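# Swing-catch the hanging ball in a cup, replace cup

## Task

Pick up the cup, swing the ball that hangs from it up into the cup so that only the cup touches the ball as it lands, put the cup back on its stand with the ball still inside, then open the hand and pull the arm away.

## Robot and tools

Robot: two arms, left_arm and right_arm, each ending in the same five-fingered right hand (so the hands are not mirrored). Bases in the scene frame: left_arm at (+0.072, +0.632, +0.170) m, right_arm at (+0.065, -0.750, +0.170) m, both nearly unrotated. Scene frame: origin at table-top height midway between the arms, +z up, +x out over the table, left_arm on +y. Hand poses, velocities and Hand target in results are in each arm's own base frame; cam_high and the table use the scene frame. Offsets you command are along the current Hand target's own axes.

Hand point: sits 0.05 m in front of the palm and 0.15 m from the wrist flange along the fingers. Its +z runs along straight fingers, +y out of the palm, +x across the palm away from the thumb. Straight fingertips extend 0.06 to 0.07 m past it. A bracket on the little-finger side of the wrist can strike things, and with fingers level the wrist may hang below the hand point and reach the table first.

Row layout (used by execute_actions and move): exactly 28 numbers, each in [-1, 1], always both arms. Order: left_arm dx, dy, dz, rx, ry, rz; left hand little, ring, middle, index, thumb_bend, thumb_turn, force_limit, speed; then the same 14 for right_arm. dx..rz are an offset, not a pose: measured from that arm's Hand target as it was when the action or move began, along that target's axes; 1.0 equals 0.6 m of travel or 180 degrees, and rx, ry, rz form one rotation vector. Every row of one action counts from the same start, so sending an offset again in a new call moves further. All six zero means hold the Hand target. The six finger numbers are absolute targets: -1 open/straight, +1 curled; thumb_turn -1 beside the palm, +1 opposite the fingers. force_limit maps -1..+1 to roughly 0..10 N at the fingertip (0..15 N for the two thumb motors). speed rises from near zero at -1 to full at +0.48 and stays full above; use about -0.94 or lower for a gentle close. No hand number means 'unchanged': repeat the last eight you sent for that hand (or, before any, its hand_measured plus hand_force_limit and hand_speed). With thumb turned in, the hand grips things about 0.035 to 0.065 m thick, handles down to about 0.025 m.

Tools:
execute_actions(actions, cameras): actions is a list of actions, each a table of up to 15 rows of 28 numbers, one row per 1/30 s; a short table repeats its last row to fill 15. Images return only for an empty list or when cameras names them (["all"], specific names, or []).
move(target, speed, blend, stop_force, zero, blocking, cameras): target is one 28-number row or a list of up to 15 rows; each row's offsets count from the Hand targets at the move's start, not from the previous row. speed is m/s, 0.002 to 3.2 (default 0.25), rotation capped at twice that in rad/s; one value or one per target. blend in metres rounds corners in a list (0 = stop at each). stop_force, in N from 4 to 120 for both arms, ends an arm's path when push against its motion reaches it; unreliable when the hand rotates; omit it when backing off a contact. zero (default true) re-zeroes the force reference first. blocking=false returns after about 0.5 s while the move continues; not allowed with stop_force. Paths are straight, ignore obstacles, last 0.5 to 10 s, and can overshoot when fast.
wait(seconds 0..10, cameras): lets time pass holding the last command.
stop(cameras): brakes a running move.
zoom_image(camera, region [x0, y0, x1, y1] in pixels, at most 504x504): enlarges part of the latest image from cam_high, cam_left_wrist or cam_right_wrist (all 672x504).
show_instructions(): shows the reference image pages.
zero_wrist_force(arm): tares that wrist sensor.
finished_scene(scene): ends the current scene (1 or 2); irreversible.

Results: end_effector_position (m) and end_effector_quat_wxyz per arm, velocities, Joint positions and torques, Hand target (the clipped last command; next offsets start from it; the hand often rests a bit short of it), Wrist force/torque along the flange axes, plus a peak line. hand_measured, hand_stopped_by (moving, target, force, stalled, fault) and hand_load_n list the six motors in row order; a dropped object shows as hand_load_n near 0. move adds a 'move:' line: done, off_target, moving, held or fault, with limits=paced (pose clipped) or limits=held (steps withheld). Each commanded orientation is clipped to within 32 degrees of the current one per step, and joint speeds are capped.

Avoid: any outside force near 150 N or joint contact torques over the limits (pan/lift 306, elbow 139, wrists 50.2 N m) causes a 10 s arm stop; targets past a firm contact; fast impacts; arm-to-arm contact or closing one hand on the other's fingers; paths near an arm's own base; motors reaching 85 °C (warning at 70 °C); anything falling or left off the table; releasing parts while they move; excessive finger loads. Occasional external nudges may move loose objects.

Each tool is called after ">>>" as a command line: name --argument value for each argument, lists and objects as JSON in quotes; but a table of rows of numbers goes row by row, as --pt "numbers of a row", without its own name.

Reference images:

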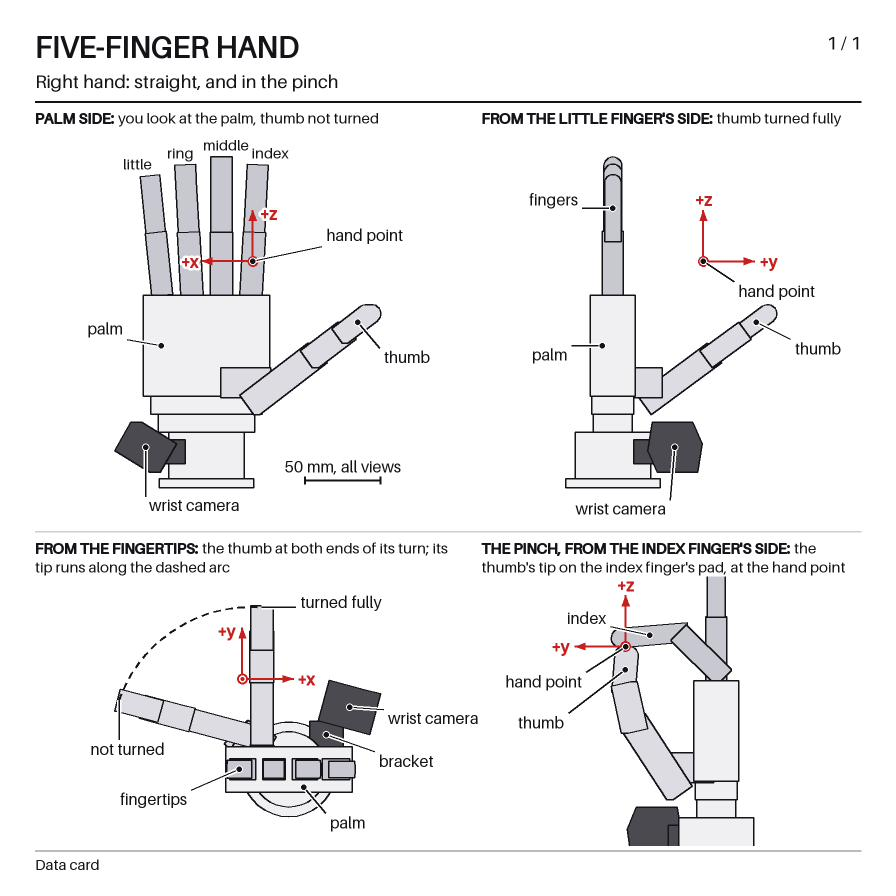

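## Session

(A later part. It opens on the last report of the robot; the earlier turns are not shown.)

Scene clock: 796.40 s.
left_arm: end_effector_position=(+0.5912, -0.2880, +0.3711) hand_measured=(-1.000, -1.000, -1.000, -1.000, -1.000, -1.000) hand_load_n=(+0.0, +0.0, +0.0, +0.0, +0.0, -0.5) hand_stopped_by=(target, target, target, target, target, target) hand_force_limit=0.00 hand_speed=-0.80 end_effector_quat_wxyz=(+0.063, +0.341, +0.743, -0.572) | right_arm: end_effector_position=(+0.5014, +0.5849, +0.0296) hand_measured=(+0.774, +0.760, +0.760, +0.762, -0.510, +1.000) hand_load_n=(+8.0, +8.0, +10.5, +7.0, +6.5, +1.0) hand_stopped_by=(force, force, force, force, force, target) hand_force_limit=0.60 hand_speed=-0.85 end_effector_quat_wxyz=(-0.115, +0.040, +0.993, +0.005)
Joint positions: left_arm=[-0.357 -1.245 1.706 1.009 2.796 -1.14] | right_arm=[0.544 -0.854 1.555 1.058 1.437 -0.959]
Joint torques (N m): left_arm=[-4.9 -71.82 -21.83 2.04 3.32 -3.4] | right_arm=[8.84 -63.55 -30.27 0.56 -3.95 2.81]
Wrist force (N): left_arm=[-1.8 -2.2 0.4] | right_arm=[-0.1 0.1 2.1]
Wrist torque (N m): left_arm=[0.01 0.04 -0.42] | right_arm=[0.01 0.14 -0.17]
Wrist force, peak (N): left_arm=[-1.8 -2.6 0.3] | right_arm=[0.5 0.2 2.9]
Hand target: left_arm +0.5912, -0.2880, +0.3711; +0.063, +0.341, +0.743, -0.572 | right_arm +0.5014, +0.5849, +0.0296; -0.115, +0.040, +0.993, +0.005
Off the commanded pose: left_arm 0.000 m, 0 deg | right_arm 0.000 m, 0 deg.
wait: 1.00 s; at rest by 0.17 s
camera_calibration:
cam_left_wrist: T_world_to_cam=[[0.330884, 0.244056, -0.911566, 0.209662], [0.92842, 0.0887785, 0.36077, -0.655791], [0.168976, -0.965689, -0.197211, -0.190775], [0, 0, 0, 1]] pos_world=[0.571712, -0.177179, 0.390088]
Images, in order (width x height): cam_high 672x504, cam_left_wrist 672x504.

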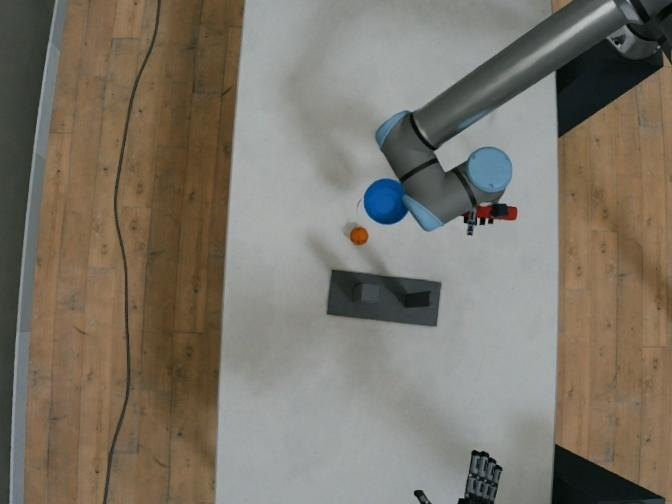

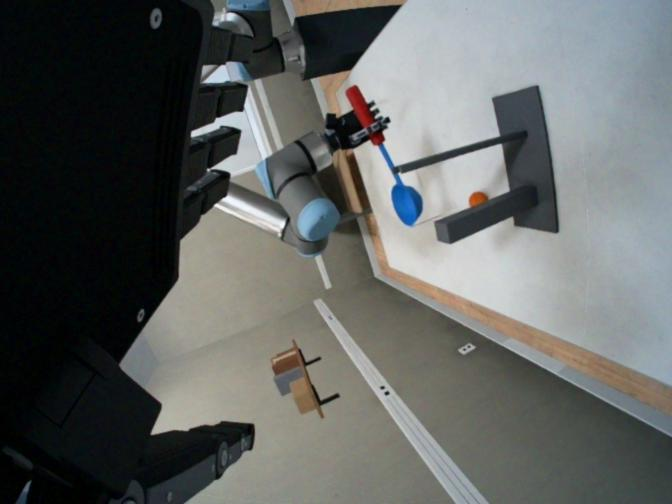

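>>> move --pt "0 0 0 0 0 0 -1 -1 -1 -1 -1 -1 0 -0.8 0.0273 0.0909 0.0064 0 0 0 0.97 0.97 0.97 1 1 1 0.6 -0.85" --pt "0 0 0 0 0 0 -1 -1 -1 -1 -1 -1 0 -0.8 0.0387 0.0909 -0.0423 0 0 0 0.97 0.97 0.97 1 1 1 0.6 -0.85" --speed '[0.06,0.03]' --cameras '["cam_high","cam_left_wrist"]'

>>> wait --seconds 0.22 --cameras '["cam_high","cam_left_wrist"]'

>>> wait --seconds 0.22 --cameras '["cam_high"]'

Scene clock: 818.57 s.
left_arm: end_effector_position=(+0.5912, -0.2880, +0.3711) hand_measured=(-1.000, -1.000, -1.000, -1.000, -1.000, -1.000) hand_load_n=(+0.0, +0.0, +0.0, +0.0, +0.0, -0.5) hand_stopped_by=(target, target, target, target, target, target) hand_force_limit=0.00 hand_speed=-0.80 end_effector_quat_wxyz=(+0.063, +0.341, +0.743, -0.572) | right_arm: end_effector_position=(+0.4891, +0.6406, +0.0598) hand_measured=(+0.774, +0.760, +0.760, +0.762, -0.510, +1.000) hand_load_n=(+7.5, +8.5, +10.0, +7.0, +6.5, +0.5) hand_stopped_by=(force, force, force, force, force, target) hand_force_limit=0.60 hand_speed=-0.85 end_effector_quat_wxyz=(-0.115, +0.040, +0.993, +0.005)
Joint positions: left_arm=[-0.357 -1.245 1.706 1.009 2.796 -1.14] | right_arm=[0.616 -0.843 1.464 1.127 1.424 -0.887]
Joint torques (N m): left_arm=[-4.95 -73.63 -21.21 1.86 3.2 -3.34] | right_arm=[-15.37 -67.86 -30.77 1.16 3.15 -3.84]
Wrist force (N): left_arm=[-1.6 -1.8 0.4] | right_arm=[-0.3 0.3 3.0]
Wrist torque (N m): left_arm=[0.07 0.01 -0.39] | right_arm=[0.06 0.20 0.00]
Wrist force, peak (N): left_arm=[-1.8 -2.7 0.5] | right_arm=[-0.4 0.1 3.2]
Hand target: left_arm +0.5912, -0.2880, +0.3711; +0.063, +0.341, +0.743, -0.572 | right_arm +0.4891, +0.6406, +0.0596; -0.115, +0.040, +0.993, +0.005
Off the commanded pose: left_arm 0.000 m, 0 deg | right_arm 0.000 m, 0 deg.
move: done
camera_calibration:
cam_left_wrist: T_world_to_cam=[[0.330884, 0.244056, -0.911566, 0.209662], [0.92842, 0.0887785, 0.36077, -0.655791], [0.168976, -0.965689, -0.197211, -0.190775], [0, 0, 0, 1]] pos_world=[0.571712, -0.177179, 0.390088]
Images, in order (width x height): cam_high 672x504, cam_left_wrist 672x504.

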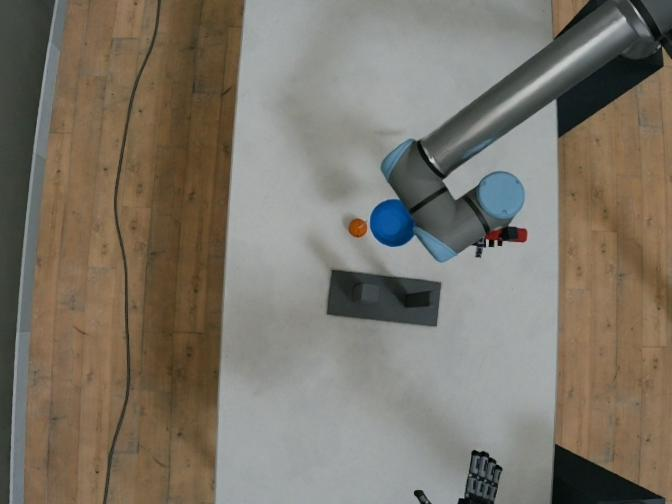

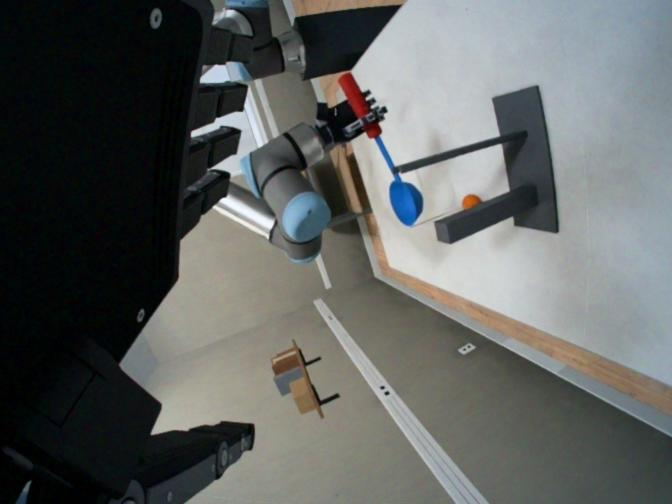

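Scene clock: 818.80 s.
left_arm: end_effector_position=(+0.5912, -0.2880, +0.3711) hand_measured=(-1.000, -1.000, -1.000, -1.000, -1.000, -1.000) hand_load_n=(+0.0, +0.0, +0.0, +0.0, +0.0, +0.0) hand_stopped_by=(target, target, target, target, target, target) hand_force_limit=0.00 hand_speed=-0.80 end_effector_quat_wxyz=(+0.063, +0.341, +0.743, -0.572) | right_arm: end_effector_position=(+0.4891, +0.6406, +0.0597) hand_measured=(+0.774, +0.760, +0.760, +0.762, -0.510, +1.000) hand_load_n=(+7.5, +8.5, +10.5, +7.0, +6.5, +1.0) hand_stopped_by=(force, force, force, force, force, target) hand_force_limit=0.60 hand_speed=-0.85 end_effector_quat_wxyz=(-0.115, +0.040, +0.993, +0.005)
Joint positions: left_arm=[-0.357 -1.245 1.706 1.009 2.796 -1.14] | right_arm=[0.616 -0.843 1.464 1.127 1.424 -0.887]
Joint torques (N m): left_arm=[-3.72 -72.19 -21.55 1.78 3.19 -3.4] | right_arm=[-14.32 -66.82 -23.6 0.72 3.12 -3.76]
Wrist force (N): left_arm=[-1.1 -2.2 0.4] | right_arm=[-0.1 0.1 2.6]
Wrist torque (N m): left_arm=[0.01 -0.07 -0.37] | right_arm=[0.02 0.18 0.01]
Wrist force, peak (N): left_arm=[-1.8 -2.3 0.7] | right_arm=[-0.1 0.1 2.6]
Hand target: left_arm +0.5912, -0.2880, +0.3711; +0.063, +0.341, +0.743, -0.572 | right_arm +0.4891, +0.6406, +0.0596; -0.115, +0.040, +0.993, +0.005
Off the commanded pose: left_arm 0.000 m, 0 deg | right_arm 0.000 m, 0 deg.
wait: 0.23 s; at rest by 0.17 s
camera_calibration:
cam_left_wrist: T_world_to_cam=[[0.330884, 0.244056, -0.911566, 0.209662], [0.92842, 0.0887785, 0.36077, -0.655791], [0.168976, -0.965689, -0.197211, -0.190775], [0, 0, 0, 1]] pos_world=[0.571712, -0.177179, 0.390088]
Images, in order (width x height): cam_high 672x504, cam_left_wrist 672x504.

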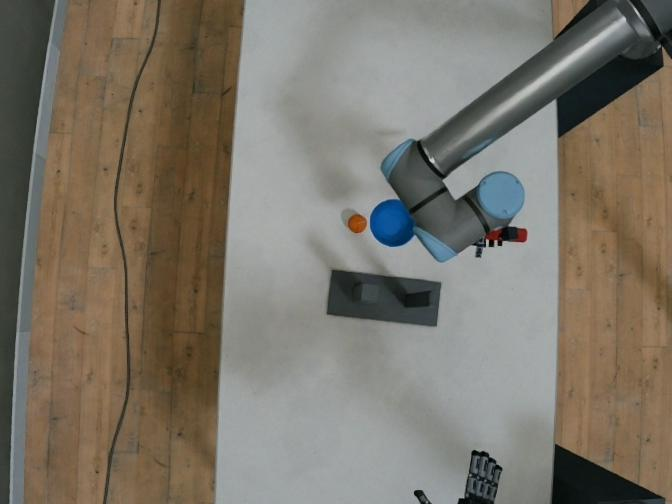

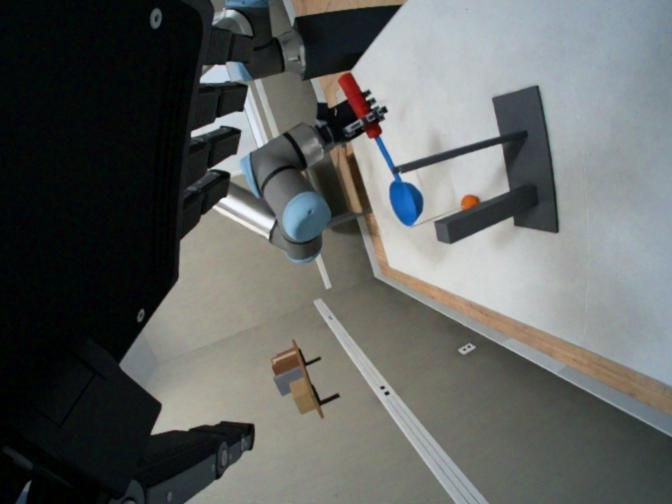

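Scene clock: 819.03 s.
left_arm: end_effector_position=(+0.5912, -0.2880, +0.3711) hand_measured=(-1.000, -1.000, -1.000, -1.000, -1.000, -1.000) hand_load_n=(+0.0, +0.0, +0.0, +0.0, +0.0, +0.0) hand_stopped_by=(target, target, target, target, target, target) hand_force_limit=0.00 hand_speed=-0.80 end_effector_quat_wxyz=(+0.063, +0.341, +0.743, -0.572) | right_arm: end_effector_position=(+0.4891, +0.6406, +0.0596) hand_measured=(+0.774, +0.760, +0.760, +0.762, -0.510, +1.000) hand_load_n=(+8.0, +8.0, +10.0, +7.5, +6.5, +1.0) hand_stopped_by=(force, force, force, force, force, target) hand_force_limit=0.60 hand_speed=-0.85 end_effector_quat_wxyz=(-0.115, +0.040, +0.993, +0.005)
Joint positions: left_arm=[-0.357 -1.245 1.706 1.009 2.796 -1.14] | right_arm=[0.616 -0.843 1.464 1.127 1.424 -0.887]
Joint torques (N m): left_arm=[-3.72 -72.37 -21.53 1.77 2.91 -3.26] | right_arm=[-14.19 -67.49 -24.3 0.93 3.21 -3.81]
Wrist force (N): left_arm=[-1.5 -2.1 0.2] | right_arm=[-0.3 0.4 2.7]
Wrist torque (N m): left_arm=[0.04 0.00 -0.40] | right_arm=[0.10 0.21 -0.01]
Wrist force, peak (N): left_arm=[-1.8 -2.4 0.4] | right_arm=[0.3 0.0 2.8]
Hand target: left_arm +0.5912, -0.2880, +0.3711; +0.063, +0.341, +0.743, -0.572 | right_arm +0.4891, +0.6406, +0.0596; -0.115, +0.040, +0.993, +0.005
Off the commanded pose: left_arm 0.000 m, 0 deg | right_arm 0.000 m, 0 deg.
wait: 0.23 s; at rest by 0.17 s
Images, in order (width x height): cam_high 672x504.

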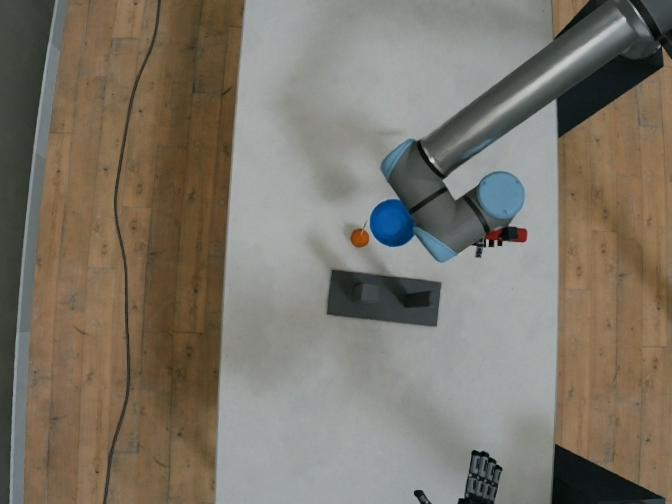

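>>> move --target '[0,0,0,0,0,0,-1,-1,-1,-1,-1,-1,0,-0.8,-0.0089,0,0.0379,0,0,0,0.97,0.97,0.97,1,1,1,0.6,-0.85]' --speed 0.05 --cameras '[]'

>>> wait --seconds 2 --cameras '["cam_high"]'

>>> wait --seconds 0.5 --cameras '["cam_high"]'

Scene clock: 830.57 s.
left_arm: end_effector_position=(+0.5912, -0.2880, +0.3711) hand_measured=(-1.000, -1.000, -1.000, -1.000, -1.000, -1.000) hand_load_n=(+0.0, +0.0, +0.0, +0.0, +0.0, -0.5) hand_stopped_by=(target, target, target, target, target, target) hand_force_limit=0.00 hand_speed=-0.80 end_effector_quat_wxyz=(+0.063, +0.341, +0.743, -0.572) | right_arm: end_effector_position=(+0.4891, +0.6405, +0.0360) hand_measured=(+0.774, +0.760, +0.760, +0.762, -0.510, +1.000) hand_load_n=(+8.0, +8.5, +10.0, +6.5, +6.5, +1.0) hand_stopped_by=(force, force, force, force, force, target) hand_force_limit=0.60 hand_speed=-0.85 end_effector_quat_wxyz=(-0.115, +0.040, +0.993, +0.005) end_effector_velocity=(-0.001, +0.000, +0.003) end_effector_angular_velocity=(-0.001, +0.001, +0.001)
Joint positions: left_arm=[-0.357 -1.245 1.706 1.009 2.796 -1.14] | right_arm=[0.616 -0.82 1.472 1.096 1.424 -0.887]
Joint velocities: left_arm=[within noise] | right_arm=[0 -0.003 0 0.005 0 -0.001]
Joint torques (N m): left_arm=[-5.37 -74.17 -22.36 2.02 3.01 -3.1] | right_arm=[-11.73 -100.91 -37.27 7.96 3.23 -3.67]
Wrist force (N): left_arm=[-1.3 -2.2 0.5] | right_arm=[0.0 0.2 2.2]
Wrist torque (N m): left_arm=[-0.01 -0.03 -0.39] | right_arm=[0.08 0.09 0.02]
Wrist force, peak (N): left_arm=[-1.8 -2.7 0.5] | right_arm=[-0.1 0.1 3.4]
Hand target: left_arm +0.5912, -0.2880, +0.3711; +0.063, +0.341, +0.743, -0.572 | right_arm +0.4891, +0.6406, +0.0362; -0.115, +0.040, +0.993, +0.005
Off the commanded pose: left_arm 0.000 m, 0 deg | right_arm 0.000 m, 0 deg.
move: done
No camera images: "cameras" was empty.

Scene clock: 832.57 s.
left_arm: end_effector_position=(+0.5912, -0.2880, +0.3711) hand_measured=(-1.000, -1.000, -1.000, -1.000, -1.000, -1.000) hand_load_n=(+0.0, +0.0, -0.5, +0.0, +0.0, +0.0) hand_stopped_by=(target, target, target, target, target, target) hand_force_limit=0.00 hand_speed=-0.80 end_effector_quat_wxyz=(+0.063, +0.341, +0.743, -0.572) | right_arm: end_effector_position=(+0.4891, +0.6406, +0.0362) hand_measured=(+0.774, +0.760, +0.760, +0.762, -0.510, +1.000) hand_load_n=(+8.0, +8.0, +10.5, +7.0, +6.5, +1.0) hand_stopped_by=(force, force, force, force, force, target) hand_force_limit=0.60 hand_speed=-0.85 end_effector_quat_wxyz=(-0.115, +0.040, +0.993, +0.005)
Joint positions: left_arm=[-0.357 -1.245 1.706 1.009 2.796 -1.14] | right_arm=[0.616 -0.82 1.472 1.097 1.424 -0.887]
Joint torques (N m): left_arm=[-3.98 -73.89 -22.43 2.09 3.08 -3.23] | right_arm=[-10.72 -99.27 -38.44 8.71 2.69 -3.11]
Wrist force (N): left_arm=[-1.7 -2.2 1.1] | right_arm=[-0.1 0.4 2.2]
Wrist torque (N m): left_arm=[-0.04 0.01 -0.40] | right_arm=[0.10 0.10 0.02]
Wrist force, peak (N): left_arm=[-1.7 -2.2 1.1] | right_arm=[-0.4 0.1 2.8]
Hand target: left_arm +0.5912, -0.2880, +0.3711; +0.063, +0.341, +0.743, -0.572 | right_arm +0.4891, +0.6406, +0.0362; -0.115, +0.040, +0.993, +0.005
Off the commanded pose: left_arm 0.000 m, 0 deg | right_arm 0.000 m, 0 deg.
wait: 2.00 s; at rest by 0.17 s
Images, in order (width x height): cam_high 672x504.

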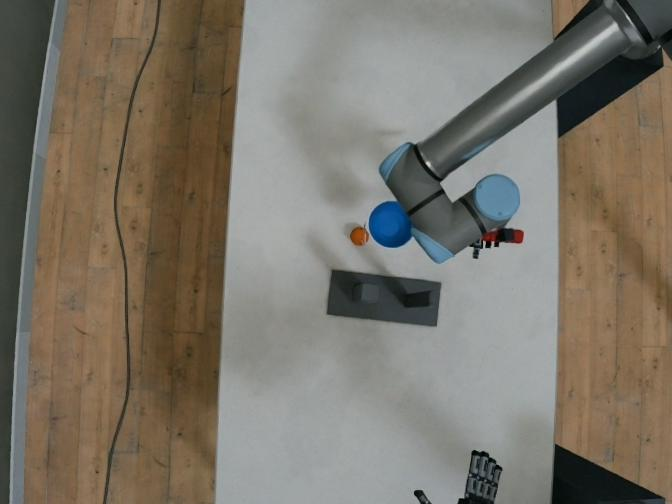

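Scene clock: 833.07 s.
left_arm: end_effector_position=(+0.5912, -0.2880, +0.3711) hand_measured=(-1.000, -1.000, -1.000, -1.000, -1.000, -1.000) hand_load_n=(+0.0, +0.0, +0.0, +0.0, +0.0, +0.0) hand_stopped_by=(target, target, target, target, target, target) hand_force_limit=0.00 hand_speed=-0.80 end_effector_quat_wxyz=(+0.063, +0.341, +0.743, -0.572) | right_arm: end_effector_position=(+0.4891, +0.6406, +0.0362) hand_measured=(+0.774, +0.760, +0.760, +0.762, -0.510, +1.000) hand_load_n=(+7.5, +8.5, +10.0, +6.5, +6.0, +0.5) hand_stopped_by=(force, force, force, force, force, target) hand_force_limit=0.60 hand_speed=-0.85 end_effector_quat_wxyz=(-0.115, +0.040, +0.993, +0.005)
Joint positions: left_arm=[-0.357 -1.245 1.706 1.009 2.796 -1.14] | right_arm=[0.616 -0.82 1.472 1.097 1.424 -0.887]
Joint torques (N m): left_arm=[-5.32 -73.14 -21.4 2.07 2.83 -3.33] | right_arm=[-9.56 -99.23 -38.95 8.61 2.83 -3.07]
Wrist force (N): left_arm=[-1.7 -2.2 0.7] | right_arm=[-0.2 0.0 2.3]
Wrist torque (N m): left_arm=[-0.01 0.01 -0.42] | right_arm=[0.05 0.12 0.00]
Wrist force, peak (N): left_arm=[-1.6 -2.4 0.5] | right_arm=[0.0 0.4 2.6]
Hand target: left_arm +0.5912, -0.2880, +0.3711; +0.063, +0.341, +0.743, -0.572 | right_arm +0.4891, +0.6406, +0.0362; -0.115, +0.040, +0.993, +0.005
Off the commanded pose: left_arm 0.000 m, 0 deg | right_arm 0.000 m, 0 deg.
wait: 0.50 s; at rest by 0.17 s
Images, in order (width x height): cam_high 672x504.

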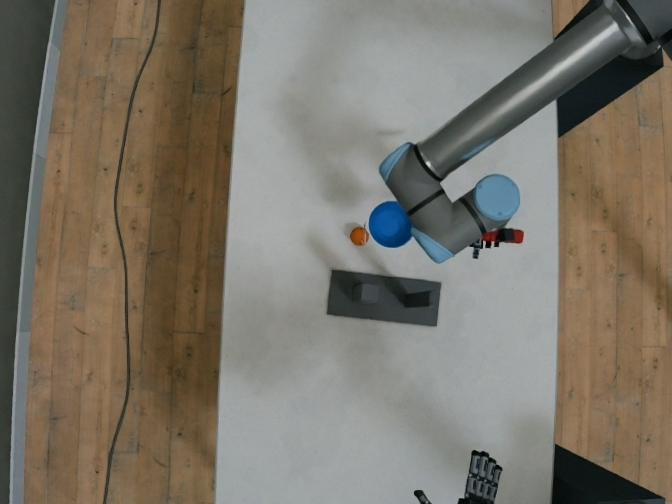

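>>> zoom_image --camera "cam_high" --region '[330, 190, 430, 260]'

Scaled by 5.040 from the camera's 672x504 image, which has a finer 960x720 frame.

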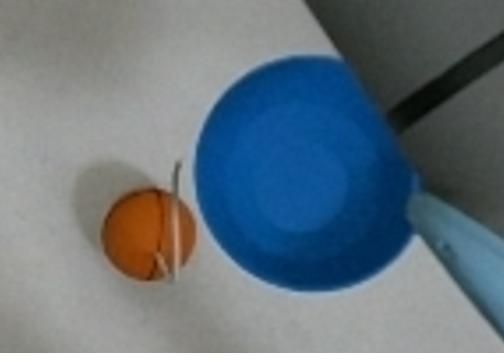

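>>> move --pt "0 0 0 0 0 0 -1 -1 -1 -1 -1 -1 0 -0.8 0.0075 0.0128 0.0017 0 0 0 0.97 0.97 0.97 1 1 1 0.6 -0.85" --pt "0 0 0 0 0 0 -1 -1 -1 -1 -1 -1 0 -0.8 0.0170 0.0128 -0.0389 0 0 0 0.97 0.97 0.97 1 1 1 0.6 -0.85" --pt "0 0 0 0 0 0 -1 -1 -1 -1 -1 -1 0 -0.8 0.1689 0.0128 -0.6863 0 0 0 0.97 0.97 0.97 1 1 1 0.6 -0.85" --speed '[0.03,0.015,0.2]' --cameras '["cam_high","cam_left_wrist"]'

>>> wait --seconds 0.2 --cameras '["cam_high","cam_left_wrist"]'

>>> wait --seconds 0.2 --cameras '["cam_high","cam_left_wrist"]'

Scene clock: 857.73 s.
left_arm: end_effector_position=(+0.5912, -0.2880, +0.3711) hand_measured=(-1.000, -1.000, -1.000, -1.000, -1.000, -1.000) hand_load_n=(+0.0, +0.0, +0.0, +0.0, +0.0, +0.0) hand_stopped_by=(target, target, target, target, target, target) hand_force_limit=0.00 hand_speed=-0.80 end_effector_quat_wxyz=(+0.063, +0.341, +0.743, -0.572) | right_arm: end_effector_position=(+0.4850, +0.6484, +0.4602) hand_measured=(+0.774, +0.760, +0.760, +0.762, -0.510, +1.000) hand_load_n=(+7.5, +8.0, +10.0, +7.0, +6.5, +1.0) hand_stopped_by=(force, force, force, force, force, target) hand_force_limit=0.60 hand_speed=-0.85 end_effector_quat_wxyz=(-0.115, +0.040, +0.993, +0.005)
Joint positions: left_arm=[-0.357 -1.245 1.706 1.009 2.796 -1.14] | right_arm=[0.628 -1.052 1.063 1.736 1.421 -0.875]
Joint torques (N m): left_arm=[-4.49 -74.4 -22.1 1.86 3.05 -3.42] | right_arm=[1.24 -60.04 -47.8 6.64 1.48 -3.71]
Wrist force (N): left_arm=[-1.6 -2.3 0.6] | right_arm=[0.0 0.3 3.2]
Wrist torque (N m): left_arm=[-0.02 0.00 -0.41] | right_arm=[0.02 0.15 -0.14]
Wrist force, peak (N): left_arm=[-2.1 -2.6 0.4] | right_arm=[-1.0 0.1 5.6]
Hand target: left_arm +0.5912, -0.2880, +0.3711; +0.063, +0.341, +0.743, -0.572 | right_arm +0.4850, +0.6484, +0.4603; -0.115, +0.040, +0.993, +0.005
Off the commanded pose: left_arm 0.000 m, 0 deg | right_arm 0.000 m, 0 deg.
move: done
camera_calibration:
cam_left_wrist: T_world_to_cam=[[0.330884, 0.244056, -0.911566, 0.209662], [0.92842, 0.0887785, 0.36077, -0.655791], [0.168976, -0.965689, -0.197211, -0.190775], [0, 0, 0, 1]] pos_world=[0.571712, -0.177179, 0.390088]
Images, in order (width x height): cam_high 672x504, cam_left_wrist 672x504.

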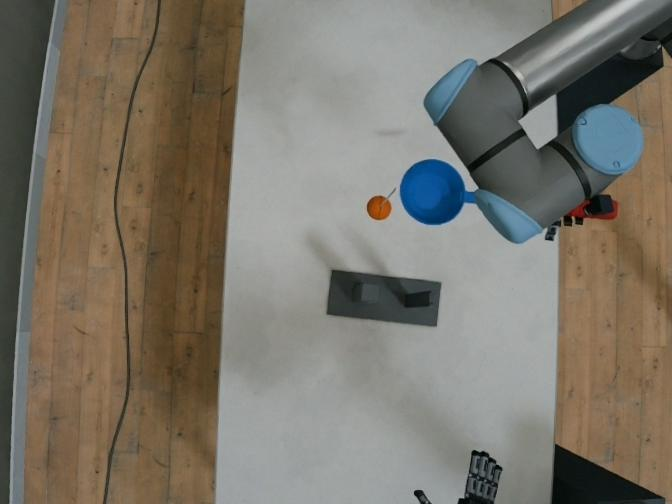

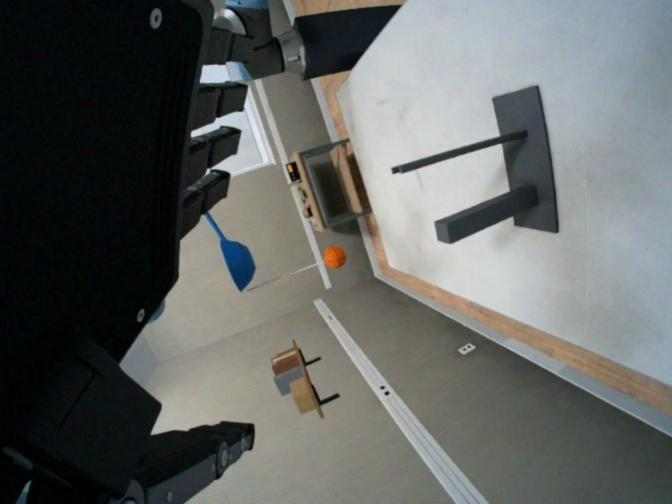

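Scene clock: 857.93 s.
left_arm: end_effector_position=(+0.5912, -0.2880, +0.3711) hand_measured=(-1.000, -1.000, -1.000, -1.000, -1.000, -1.000) hand_load_n=(+0.0, +0.0, +0.0, +0.0, +0.0, +0.0) hand_stopped_by=(target, target, target, target, target, target) hand_force_limit=0.00 hand_speed=-0.80 end_effector_quat_wxyz=(+0.063, +0.341, +0.743, -0.572) | right_arm: end_effector_position=(+0.4850, +0.6484, +0.4602) hand_measured=(+0.774, +0.760, +0.760, +0.762, -0.510, +1.000) hand_load_n=(+7.5, +8.0, +10.0, +7.0, +6.0, +1.0) hand_stopped_by=(force, force, force, force, force, target) hand_force_limit=0.60 hand_speed=-0.85 end_effector_quat_wxyz=(-0.115, +0.040, +0.993, +0.005)
Joint positions: left_arm=[-0.357 -1.245 1.706 1.009 2.796 -1.14] | right_arm=[0.628 -1.052 1.062 1.736 1.421 -0.875]
Joint torques (N m): left_arm=[-4.47 -73.32 -22.1 2.33 3.05 -3.55] | right_arm=[3.33 -60.97 -48.19 8.4 2.28 -3.83]
Wrist force (N): left_arm=[-1.5 -2.2 0.2] | right_arm=[-0.3 0.3 2.8]
Wrist torque (N m): left_arm=[0.03 0.00 -0.39] | right_arm=[0.03 0.21 -0.16]
Wrist force, peak (N): left_arm=[-1.8 -2.1 0.8] | right_arm=[-0.3 0.3 3.1]
Hand target: left_arm +0.5912, -0.2880, +0.3711; +0.063, +0.341, +0.743, -0.572 | right_arm +0.4850, +0.6484, +0.4603; -0.115, +0.040, +0.993, +0.005
Off the commanded pose: left_arm 0.000 m, 0 deg | right_arm 0.000 m, 0 deg.
wait: 0.20 s; at rest by 0.17 s
camera_calibration:
cam_left_wrist: T_world_to_cam=[[0.330884, 0.244056, -0.911566, 0.209662], [0.92842, 0.0887785, 0.36077, -0.655791], [0.168976, -0.965689, -0.197211, -0.190775], [0, 0, 0, 1]] pos_world=[0.571712, -0.177179, 0.390088]
Images, in order (width x height): cam_high 672x504, cam_left_wrist 672x504.

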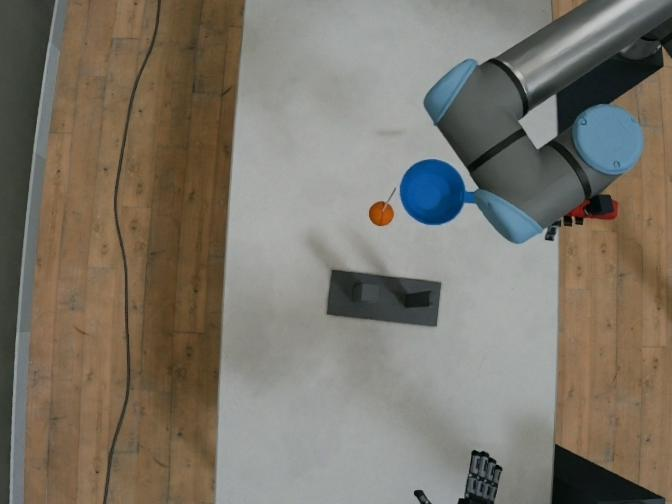

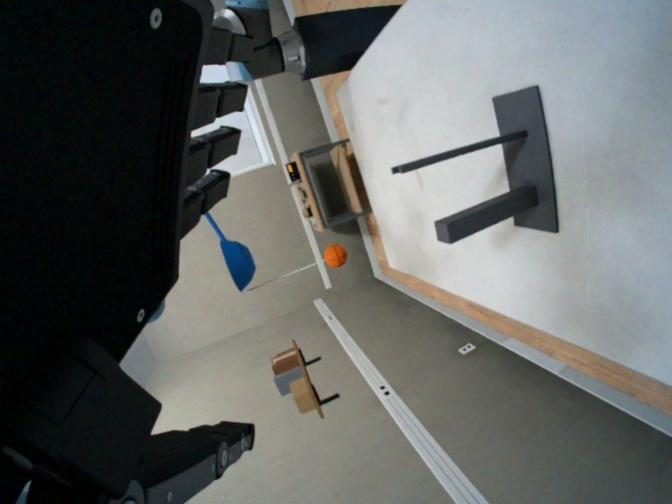

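Scene clock: 858.13 s.
left_arm: end_effector_position=(+0.5912, -0.2880, +0.3711) hand_measured=(-1.000, -1.000, -1.000, -1.000, -1.000, -1.000) hand_load_n=(+0.0, +0.0, +0.0, +0.0, +0.0, -0.5) hand_stopped_by=(target, target, target, target, target, target) hand_force_limit=0.00 hand_speed=-0.80 end_effector_quat_wxyz=(+0.063, +0.341, +0.743, -0.572) | right_arm: end_effector_position=(+0.4850, +0.6484, +0.4603) hand_measured=(+0.774, +0.760, +0.760, +0.762, -0.510, +1.000) hand_load_n=(+7.5, +8.0, +10.0, +7.0, +6.5, +1.0) hand_stopped_by=(force, force, force, force, force, target) hand_force_limit=0.60 hand_speed=-0.85 end_effector_quat_wxyz=(-0.115, +0.040, +0.993, +0.005)
Joint positions: left_arm=[-0.357 -1.245 1.706 1.009 2.796 -1.14] | right_arm=[0.628 -1.052 1.062 1.736 1.421 -0.875]
Joint torques (N m): left_arm=[-4.11 -74.66 -21.59 2 2.77 -3.14] | right_arm=[5.29 -60.58 -48.21 8.51 2.61 -3.86]
Wrist force (N): left_arm=[-1.6 -2.2 0.3] | right_arm=[0.2 0.7 3.1]
Wrist torque (N m): left_arm=[0.02 0.01 -0.41] | right_arm=[0.08 0.12 -0.11]
Wrist force, peak (N): left_arm=[-1.5 -2.4 0.6] | right_arm=[0.0 0.7 3.2]
Hand target: left_arm +0.5912, -0.2880, +0.3711; +0.063, +0.341, +0.743, -0.572 | right_arm +0.4850, +0.6484, +0.4603; -0.115, +0.040, +0.993, +0.005
Off the commanded pose: left_arm 0.000 m, 0 deg | right_arm 0.000 m, 0 deg.
wait: 0.20 s; at rest by 0.17 s
camera_calibration:
cam_left_wrist: T_world_to_cam=[[0.330884, 0.244056, -0.911566, 0.209662], [0.92842, 0.0887785, 0.36077, -0.655791], [0.168976, -0.965689, -0.197211, -0.190775], [0, 0, 0, 1]] pos_world=[0.571712, -0.177179, 0.390088]
Images, in order (width x height): cam_high 672x504, cam_left_wrist 672x504.

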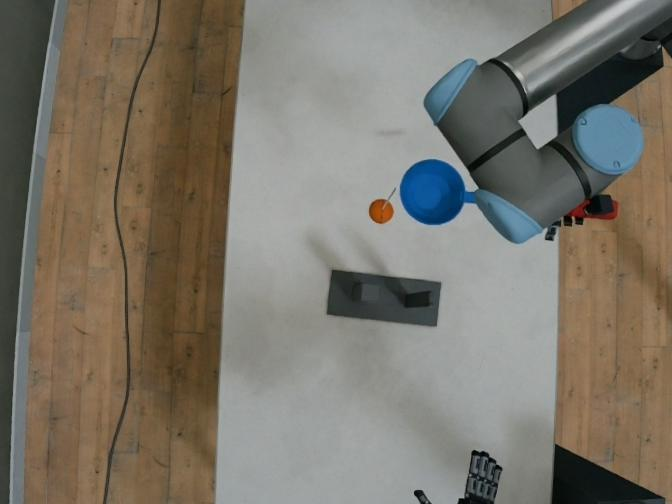

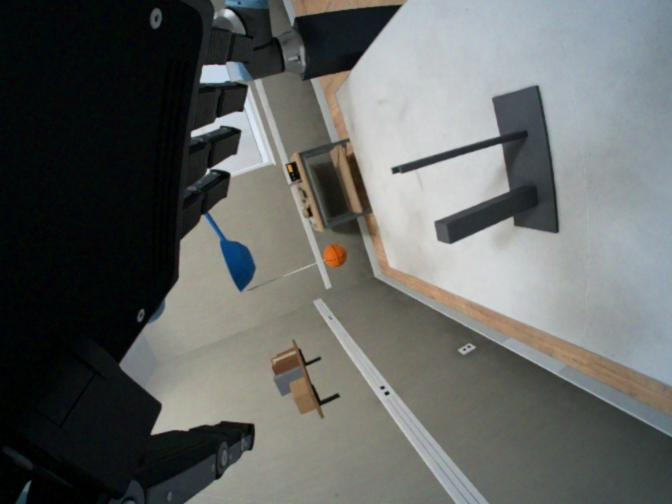

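>>> execute_actions --actions '[[[0,0,0,0,0,0,-1,-1,-1,-1,-1,-1,0,-0.8,0.0054,0,0.0013,0,0,0,0.97,0.97,0.97,1,1,1,0.6,-0.85],[0,0,0,0,0,0,-1,-1,-1,-1,-1,-1,0,-0.8,0.0216,0,0.0051,0,0,0,0.97,0.97,0.97,1,1,1,0.6,-0.85],[0,0,0,0,0,0,-1,-1,-1,-1,-1,-1,0,-0.8,0.0433,0,0.0102,0,0,0,0.97,0.97,0.97,1,1,1,0.6,-0.85],[0,0,0,0,0,0,-1,-1,-1,-1,-1,-1,0,-0.8,0.0649,0,0.0152,0,0,0,0.97,0.97,0.97,1,1,1,0.6,-0.85],[0,0,0,0,0,0,-1,-1,-1,-1,-1,-1,0,-0.8,0.0865,0,0.0203,0,0,0,0.97,0.97,0.97,1,1,1,0.6,-0.85],[0,0,0,0,0,0,-1,-1,-1,-1,-1,-1,0,-0.8,0.1082,0,0.0254,0,0,0,0.97,0.97,0.97,1,1,1,0.6,-0.85],[0,0,0,0,0,0,-1,-1,-1,-1,-1,-1,0,-0.8,0.1298,0,0.0305,0,0,0,0.97,0.97,0.97,1,1,1,0.6,-0.85],[0,0,0,0,0,0,-1,-1,-1,-1,-1,-1,0,-0.8,0.1515,0,0.0355,0,0,0,0.97,0.97,0.97,1,1,1,0.6,-0.85],[0,0,0,0,0,0,-1,-1,-1,-1,-1,-1,0,-0.8,0.1731,0,0.0406,0,0,0,0.97,0.97,0.97,1,1,1,0.6,-0.85],[0,0,0,0,0,0,-1,-1,-1,-1,-1,-1,0,-0.8,0.1947,0,0.0457,0,0,0,0.97,0.97,0.97,1,1,1,0.6,-0.85],[0,0,0,0,0,0,-1,-1,-1,-1,-1,-1,0,-0.8,0.2164,0,0.0508,0,0,0,0.97,0.97,0.97,1,1,1,0.6,-0.85],[0,0,0,0,0,0,-1,-1,-1,-1,-1,-1,0,-0.8,0.2380,0,0.0558,0,0,0,0.97,0.97,0.97,1,1,1,0.6,-0.85],[0,0,0,0,0,0,-1,-1,-1,-1,-1,-1,0,-0.8,0.2543,0,0.0597,0,0,0,0.97,0.97,0.97,1,1,1,0.6,-0.85],[0,0,0,0,0,0,-1,-1,-1,-1,-1,-1,0,-0.8,0.2600,0,0.0610,0,0,0,0.97,0.97,0.97,1,1,1,0.6,-0.85],[0,0,0,0,0,0,-1,-1,-1,-1,-1,-1,0,-0.8,0.2551,0,0.0598,0,0,0,0.97,0.97,0.97,1,1,1,0.6,-0.85]],[[0,0,0,0,0,0,-1,-1,-1,-1,-1,-1,0,-0.8,-0.0156,0,-0.0037,0,0,0,0.97,0.97,0.97,1,1,1,0.6,-0.85],[0,0,0,0,0,0,-1,-1,-1,-1,-1,-1,0,-0.8,-0.0418,0,-0.0098,0,0,0,0.97,0.97,0.97,1,1,1,0.6,-0.85],[0,0,0,0,0,0,-1,-1,-1,-1,-1,-1,0,-0.8,-0.0787,0,-0.0185,0,0,0,0.97,0.97,0.97,1,1,1,0.6,-0.85],[0,0,0,0,0,0,-1,-1,-1,-1,-1,-1,0,-0.8,-0.1209,0,-0.0284,0,0,0,0.97,0.97,0.97,1,1,1,0.6,-0.85],[0,0,0,0,0,0,-1,-1,-1,-1,-1,-1,0,-0.8,-0.1631,0,-0.0383,0,0,0,0.97,0.97,0.97,1,1,1,0.6,-0.85],[0,0,0,0,0,0,-1,-1,-1,-1,-1,-1,0,-0.8,-0.2053,0,-0.0482,0,0,0,0.97,0.97,0.97,1,1,1,0.6,-0.85],[0,0,0,0,0,0,-1,-1,-1,-1,-1,-1,0,-0.8,-0.2475,0,-0.0581,0,0,0,0.97,0.97,0.97,1,1,1,0.6,-0.85],[0,0,0,0,0,0,-1,-1,-1,-1,-1,-1,0,-0.8,-0.2897,0,-0.0680,0,0,0,0.97,0.97,0.97,1,1,1,0.6,-0.85],[0,0,0,0,0,0,-1,-1,-1,-1,-1,-1,0,-0.8,-0.3319,0,-0.0779,0,0,0,0.97,0.97,0.97,1,1,1,0.6,-0.85],[0,0,0,0,0,0,-1,-1,-1,-1,-1,-1,0,-0.8,-0.3741,0,-0.0878,0,0,0,0.97,0.97,0.97,1,1,1,0.6,-0.85],[0,0,0,0,0,0,-1,-1,-1,-1,-1,-1,0,-0.8,-0.4092,0,-0.0960,0,0,0,0.97,0.97,0.97,1,1,1,0.6,-0.85],[0,0,0,0,0,0,-1,-1,-1,-1,-1,-1,0,-0.8,-0.4303,0,-0.1010,0,0,0,0.97,0.97,0.97,1,1,1,0.6,-0.85],[0,0,0,0,0,0,-1,-1,-1,-1,-1,-1,0,-0.8,-0.4373,0,-0.1026,0,0,0,0.97,0.97,0.97,1,1,1,0.6,-0.85],[0,0,0,0,0,0,-1,-1,-1,-1,-1,-1,0,-0.8,-0.4303,0,-0.1010,0,0,0,0.97,0.97,0.97,1,1,1,0.6,-0.85],[0,0,0,0,0,0,-1,-1,-1,-1,-1,-1,0,-0.8,-0.4092,0,-0.0960,0,0,0,0.97,0.97,0.97,1,1,1,0.6,-0.85]],[[0,0,0,0,0,0,-1,-1,-1,-1,-1,-1,0,-0.8,0.0352,0,0.0082,0,0,0,0.97,0.97,0.97,1,1,1,0.6,-0.85],[0,0,0,0,0,0,-1,-1,-1,-1,-1,-1,0,-0.8,0.0774,0,0.0181,0,0,0,0.97,0.97,0.97,1,1,1,0.6,-0.85],[0,0,0,0,0,0,-1,-1,-1,-1,-1,-1,0,-0.8,0.1196,0,0.0280,0,0,0,0.97,0.97,0.97,1,1,1,0.6,-0.85],[0,0,0,0,0,0,-1,-1,-1,-1,-1,-1,0,-0.8,0.1617,0,0.0379,0,0,0,0.97,0.97,0.97,1,1,1,0.6,-0.85],[0,0,0,0,0,0,-1,-1,-1,-1,-1,-1,0,-0.8,0.1958,0,0.0507,0,0,0,0.97,0.97,0.97,1,1,1,0.6,-0.85],[0,0,0,0,0,0,-1,-1,-1,-1,-1,-1,0,-0.8,0.2138,0,0.0692,0,0,0,0.97,0.97,0.97,1,1,1,0.6,-0.85],[0,0,0,0,0,0,-1,-1,-1,-1,-1,-1,0,-0.8,0.2155,0,0.0934,0,0,0,0.97,0.97,0.97,1,1,1,0.6,-0.85],[0,0,0,0,0,0,-1,-1,-1,-1,-1,-1,0,-0.8,0.2081,0,0.1249,0,0,0,0.97,0.97,0.97,1,1,1,0.6,-0.85],[0,0,0,0,0,0,-1,-1,-1,-1,-1,-1,0,-0.8,0.1996,0,0.1610,0,0,0,0.97,0.97,0.97,1,1,1,0.6,-0.85],[0,0,0,0,0,0,-1,-1,-1,-1,-1,-1,0,-0.8,0.1912,0,0.1970,0,0,0,0.97,0.97,0.97,1,1,1,0.6,-0.85],[0,0,0,0,0,0,-1,-1,-1,-1,-1,-1,0,-0.8,0.1827,0,0.2331,0,0,0,0.97,0.97,0.97,1,1,1,0.6,-0.85],[0,0,0,0,0,0,-1,-1,-1,-1,-1,-1,0,-0.8,0.1742,0,0.2692,0,0,0,0.97,0.97,0.97,1,1,1,0.6,-0.85],[0,0,0,0,0,0,-1,-1,-1,-1,-1,-1,0,-0.8,0.1658,0,0.3052,0,0,0,0.97,0.97,0.97,1,1,1,0.6,-0.85],[0,0,0,0,0,0,-1,-1,-1,-1,-1,-1,0,-0.8,0.1573,0,0.3413,0,0,0,0.97,0.97,0.97,1,1,1,0.6,-0.85],[0,0,0,0,0,0,-1,-1,-1,-1,-1,-1,0,-0.8,0.1489,0,0.3773,0,0,0,0.97,0.97,0.97,1,1,1,0.6,-0.85]],[[0,0,0,0,0,0,-1,-1,-1,-1,-1,-1,0,-0.8,-0.0085,0,0.0361,0,0,0,0.97,0.97,0.97,1,1,1,0.6,-0.85],[0,0,0,0,0,0,-1,-1,-1,-1,-1,-1,0,-0.8,-0.0169,0,0.0721,0,0,0,0.97,0.97,0.97,1,1,1,0.6,-0.85],[0,0,0,0,0,0,-1,-1,-1,-1,-1,-1,0,-0.8,-0.0248,0,0.1056,0,0,0,0.97,0.97,0.97,1,1,1,0.6,-0.85],[0,0,0,0,0,0,-1,-1,-1,-1,-1,-1,0,-0.8,-0.0314,0,0.1339,0,0,0,0.97,0.97,0.97,1,1,1,0.6,-0.85],[0,0,0,0,0,0,-1,-1,-1,-1,-1,-1,0,-0.8,-0.0369,0,0.1571,0,0,0,0.97,0.97,0.97,1,1,1,0.6,-0.85],[0,0,0,0,0,0,-1,-1,-1,-1,-1,-1,0,-0.8,-0.0411,0,0.1752,0,0,0,0.97,0.97,0.97,1,1,1,0.6,-0.85],[0,0,0,0,0,0,-1,-1,-1,-1,-1,-1,0,-0.8,-0.0441,0,0.1880,0,0,0,0.97,0.97,0.97,1,1,1,0.6,-0.85],[0,0,0,0,0,0,-1,-1,-1,-1,-1,-1,0,-0.8,-0.0459,0,0.1957,0,0,0,0.97,0.97,0.97,1,1,1,0.6,-0.85],[0,0,0,0,0,0,-1,-1,-1,-1,-1,-1,0,-0.8,-0.0465,0,0.1983,0,0,0,0.97,0.97,0.97,1,1,1,0.6,-0.85]]]' --cameras '["cam_high","cam_left_wrist"]'

>>> wait --seconds 0.1 --cameras '["cam_high","cam_left_wrist"]'

>>> wait --seconds 0.1 --cameras '["cam_high","cam_left_wrist"]'

Scene clock: 921.37 s.
left_arm: end_effector_position=(+0.5912, -0.2880, +0.3711) hand_measured=(-1.000, -1.000, -1.000, -1.000, -1.000, -1.000) hand_load_n=(+0.0, +0.0, +0.0, +0.0, +0.0, -0.5) hand_stopped_by=(target, target, target, target, target, target) hand_force_limit=0.00 hand_speed=-0.80 end_effector_quat_wxyz=(+0.063, +0.341, +0.743, -0.572) | right_arm: end_effector_position=(+0.4415, +0.6521, +0.1383) hand_measured=(+0.776, +0.762, +0.760, +0.762, -0.510, +1.000) hand_load_n=(+0.0, +0.0, +5.5, +9.5, +6.0, +5.0) hand_stopped_by=(force, force, force, force, force, target) hand_force_limit=0.60 hand_speed=-0.85 end_effector_quat_wxyz=(-0.115, +0.040, +0.993, +0.005)
Joint positions: left_arm=[-0.357 -1.245 1.706 1.009 2.796 -1.14] | right_arm=[0.667 -0.945 1.482 1.204 1.415 -0.836]
Joint torques (N m): left_arm=[-4.42 -73.21 -21.51 2 2.48 -3.19] | right_arm=[6.43 -62.78 -26.53 0.59 -0.98 2.81]
Wrist force (N): left_arm=[-1.1 -2.0 0.4] | right_arm=[-0.9 2.9 3.8]
Wrist torque (N m): left_arm=[0.05 -0.06 -0.38] | right_arm=[0.27 0.62 -0.32]
Wrist force, peak (N): left_arm=[-2.1 -2.6 0.3] | right_arm=[-14.2 0.9 0.6]
Hand target: left_arm +0.5912, -0.2880, +0.3711; +0.063, +0.341, +0.743, -0.572 | right_arm +0.4415, +0.6521, +0.1381; -0.115, +0.040, +0.993, +0.005
Off the commanded pose: left_arm 0.000 m, 0 deg | right_arm 0.000 m, 0 deg.
camera_calibration:
cam_left_wrist: T_world_to_cam=[[0.330884, 0.244056, -0.911566, 0.209662], [0.92842, 0.0887785, 0.36077, -0.655791], [0.168976, -0.965689, -0.197211, -0.190775], [0, 0, 0, 1]] pos_world=[0.571712, -0.177179, 0.390088]
Images, in order (width x height): cam_high 672x504, cam_left_wrist 672x504.

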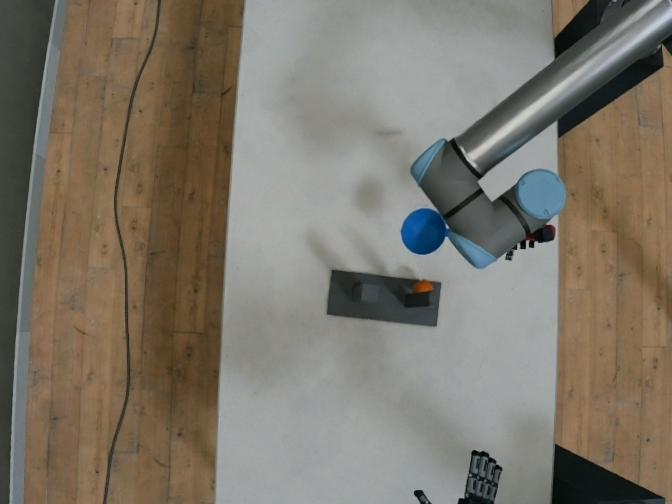

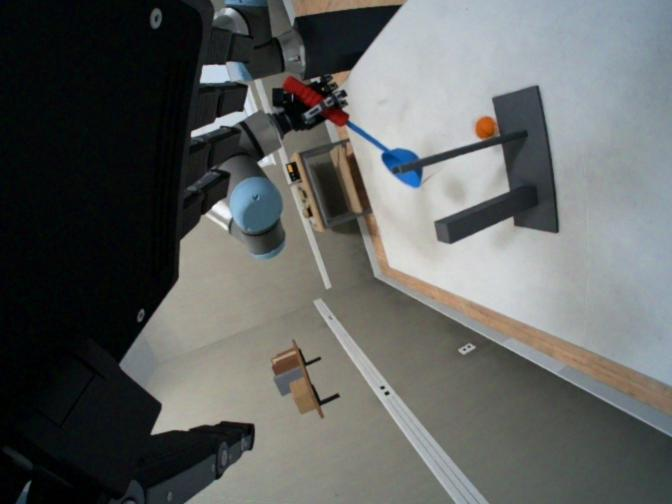

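Scene clock: 921.47 s.
left_arm: end_effector_position=(+0.5912, -0.2880, +0.3711) hand_measured=(-1.000, -1.000, -1.000, -1.000, -1.000, -1.000) hand_load_n=(+0.0, +0.0, -0.5, +0.0, +0.0, +0.0) hand_stopped_by=(target, target, target, target, target, target) hand_force_limit=0.00 hand_speed=-0.80 end_effector_quat_wxyz=(+0.063, +0.341, +0.743, -0.572) | right_arm: end_effector_position=(+0.4415, +0.6521, +0.1382) hand_measured=(+0.776, +0.762, +0.760, +0.764, -0.510, +1.000) hand_load_n=(+0.0, +0.0, +5.0, +3.0, +6.0, +3.5) hand_stopped_by=(force, force, force, force, force, target) hand_force_limit=0.60 hand_speed=-0.85 end_effector_quat_wxyz=(-0.115, +0.040, +0.993, +0.005)
Joint positions: left_arm=[-0.357 -1.245 1.706 1.009 2.796 -1.14] | right_arm=[0.667 -0.945 1.482 1.204 1.415 -0.836]
Joint torques (N m): left_arm=[-4.04 -73.87 -21.51 2.31 2.3 -3.13] | right_arm=[6.58 -64.29 -23.74 1.01 0.08 2.82]
Wrist force (N): left_arm=[-1.9 -1.9 0.5] | right_arm=[-2.2 1.1 1.7]
Wrist torque (N m): left_arm=[0.06 0.06 -0.42] | right_arm=[0.38 0.22 -0.12]
Wrist force, peak (N): left_arm=[-1.9 -1.9 0.5] | right_arm=[-1.1 1.0 3.7]
Hand target: left_arm +0.5912, -0.2880, +0.3711; +0.063, +0.341, +0.743, -0.572 | right_arm +0.4415, +0.6521, +0.1381; -0.115, +0.040, +0.993, +0.005
Off the commanded pose: left_arm 0.000 m, 0 deg | right_arm 0.000 m, 0 deg.
wait: 0.10 s; no rest
camera_calibration:
cam_left_wrist: T_world_to_cam=[[0.330884, 0.244056, -0.911566, 0.209662], [0.92842, 0.0887785, 0.36077, -0.655791], [0.168976, -0.965689, -0.197211, -0.190775], [0, 0, 0, 1]] pos_world=[0.571712, -0.177179, 0.390088]
Images, in order (width x height): cam_high 672x504, cam_left_wrist 672x504.

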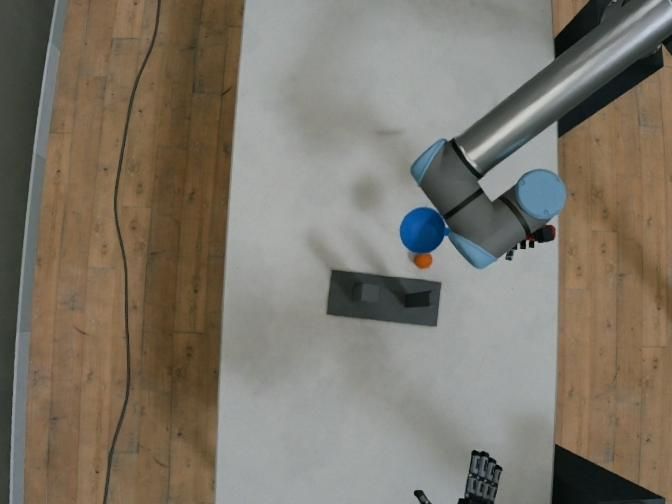

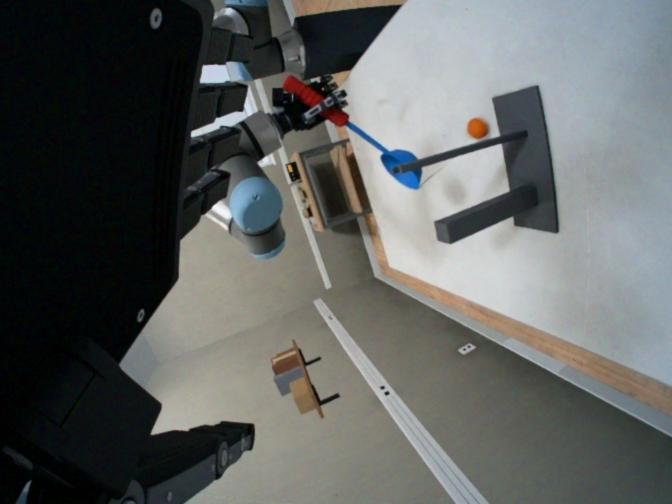

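Scene clock: 921.57 s.
left_arm: end_effector_position=(+0.5912, -0.2880, +0.3711) hand_measured=(-1.000, -1.000, -1.000, -1.000, -1.000, -1.000) hand_load_n=(+0.0, +0.0, +0.0, +0.0, +0.0, -0.5) hand_stopped_by=(target, target, target, target, target, target) hand_force_limit=0.00 hand_speed=-0.80 end_effector_quat_wxyz=(+0.063, +0.341, +0.743, -0.572) | right_arm: end_effector_position=(+0.4415, +0.6521, +0.1382) hand_measured=(+0.776, +0.762, +0.760, +0.764, -0.510, +1.000) hand_load_n=(+0.0, +0.0, +5.5, +5.0, +6.0, +5.0) hand_stopped_by=(force, force, force, force, force, target) hand_force_limit=0.60 hand_speed=-0.85 end_effector_quat_wxyz=(-0.115, +0.040, +0.993, +0.005)
Joint positions: left_arm=[-0.357 -1.245 1.706 1.009 2.796 -1.14] | right_arm=[0.667 -0.945 1.482 1.204 1.415 -0.836]
Joint torques (N m): left_arm=[-6.22 -71.56 -21.75 2.16 2.19 -3.26] | right_arm=[6.03 -59.86 -26.12 0.89 0.6 2.47]
Wrist force (N): left_arm=[-1.5 -2.2 0.2] | right_arm=[-1.5 1.7 2.6]
Wrist torque (N m): left_arm=[0.01 0.00 -0.40] | right_arm=[0.29 0.38 -0.22]
Wrist force, peak (N): left_arm=[-1.9 -1.9 0.4] | right_arm=[-1.8 2.2 2.3]
Hand target: left_arm +0.5912, -0.2880, +0.3711; +0.063, +0.341, +0.743, -0.572 | right_arm +0.4415, +0.6521, +0.1381; -0.115, +0.040, +0.993, +0.005
Off the commanded pose: left_arm 0.000 m, 0 deg | right_arm 0.000 m, 0 deg.
wait: 0.10 s; no rest
camera_calibration:
cam_left_wrist: T_world_to_cam=[[0.330884, 0.244056, -0.911566, 0.209662], [0.92842, 0.0887785, 0.36077, -0.655791], [0.168976, -0.965689, -0.197211, -0.190775], [0, 0, 0, 1]] pos_world=[0.571712, -0.177179, 0.390088]
Images, in order (width x height): cam_high 672x504, cam_left_wrist 672x504.

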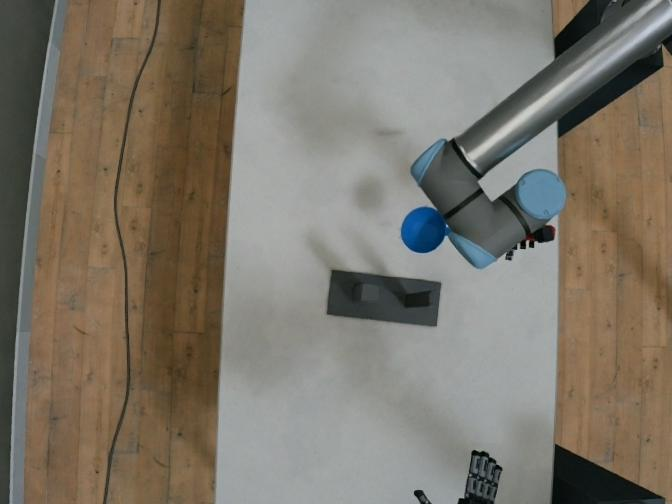

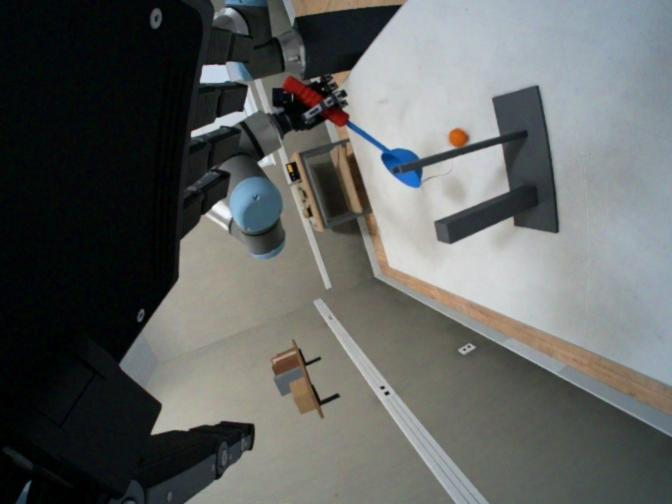

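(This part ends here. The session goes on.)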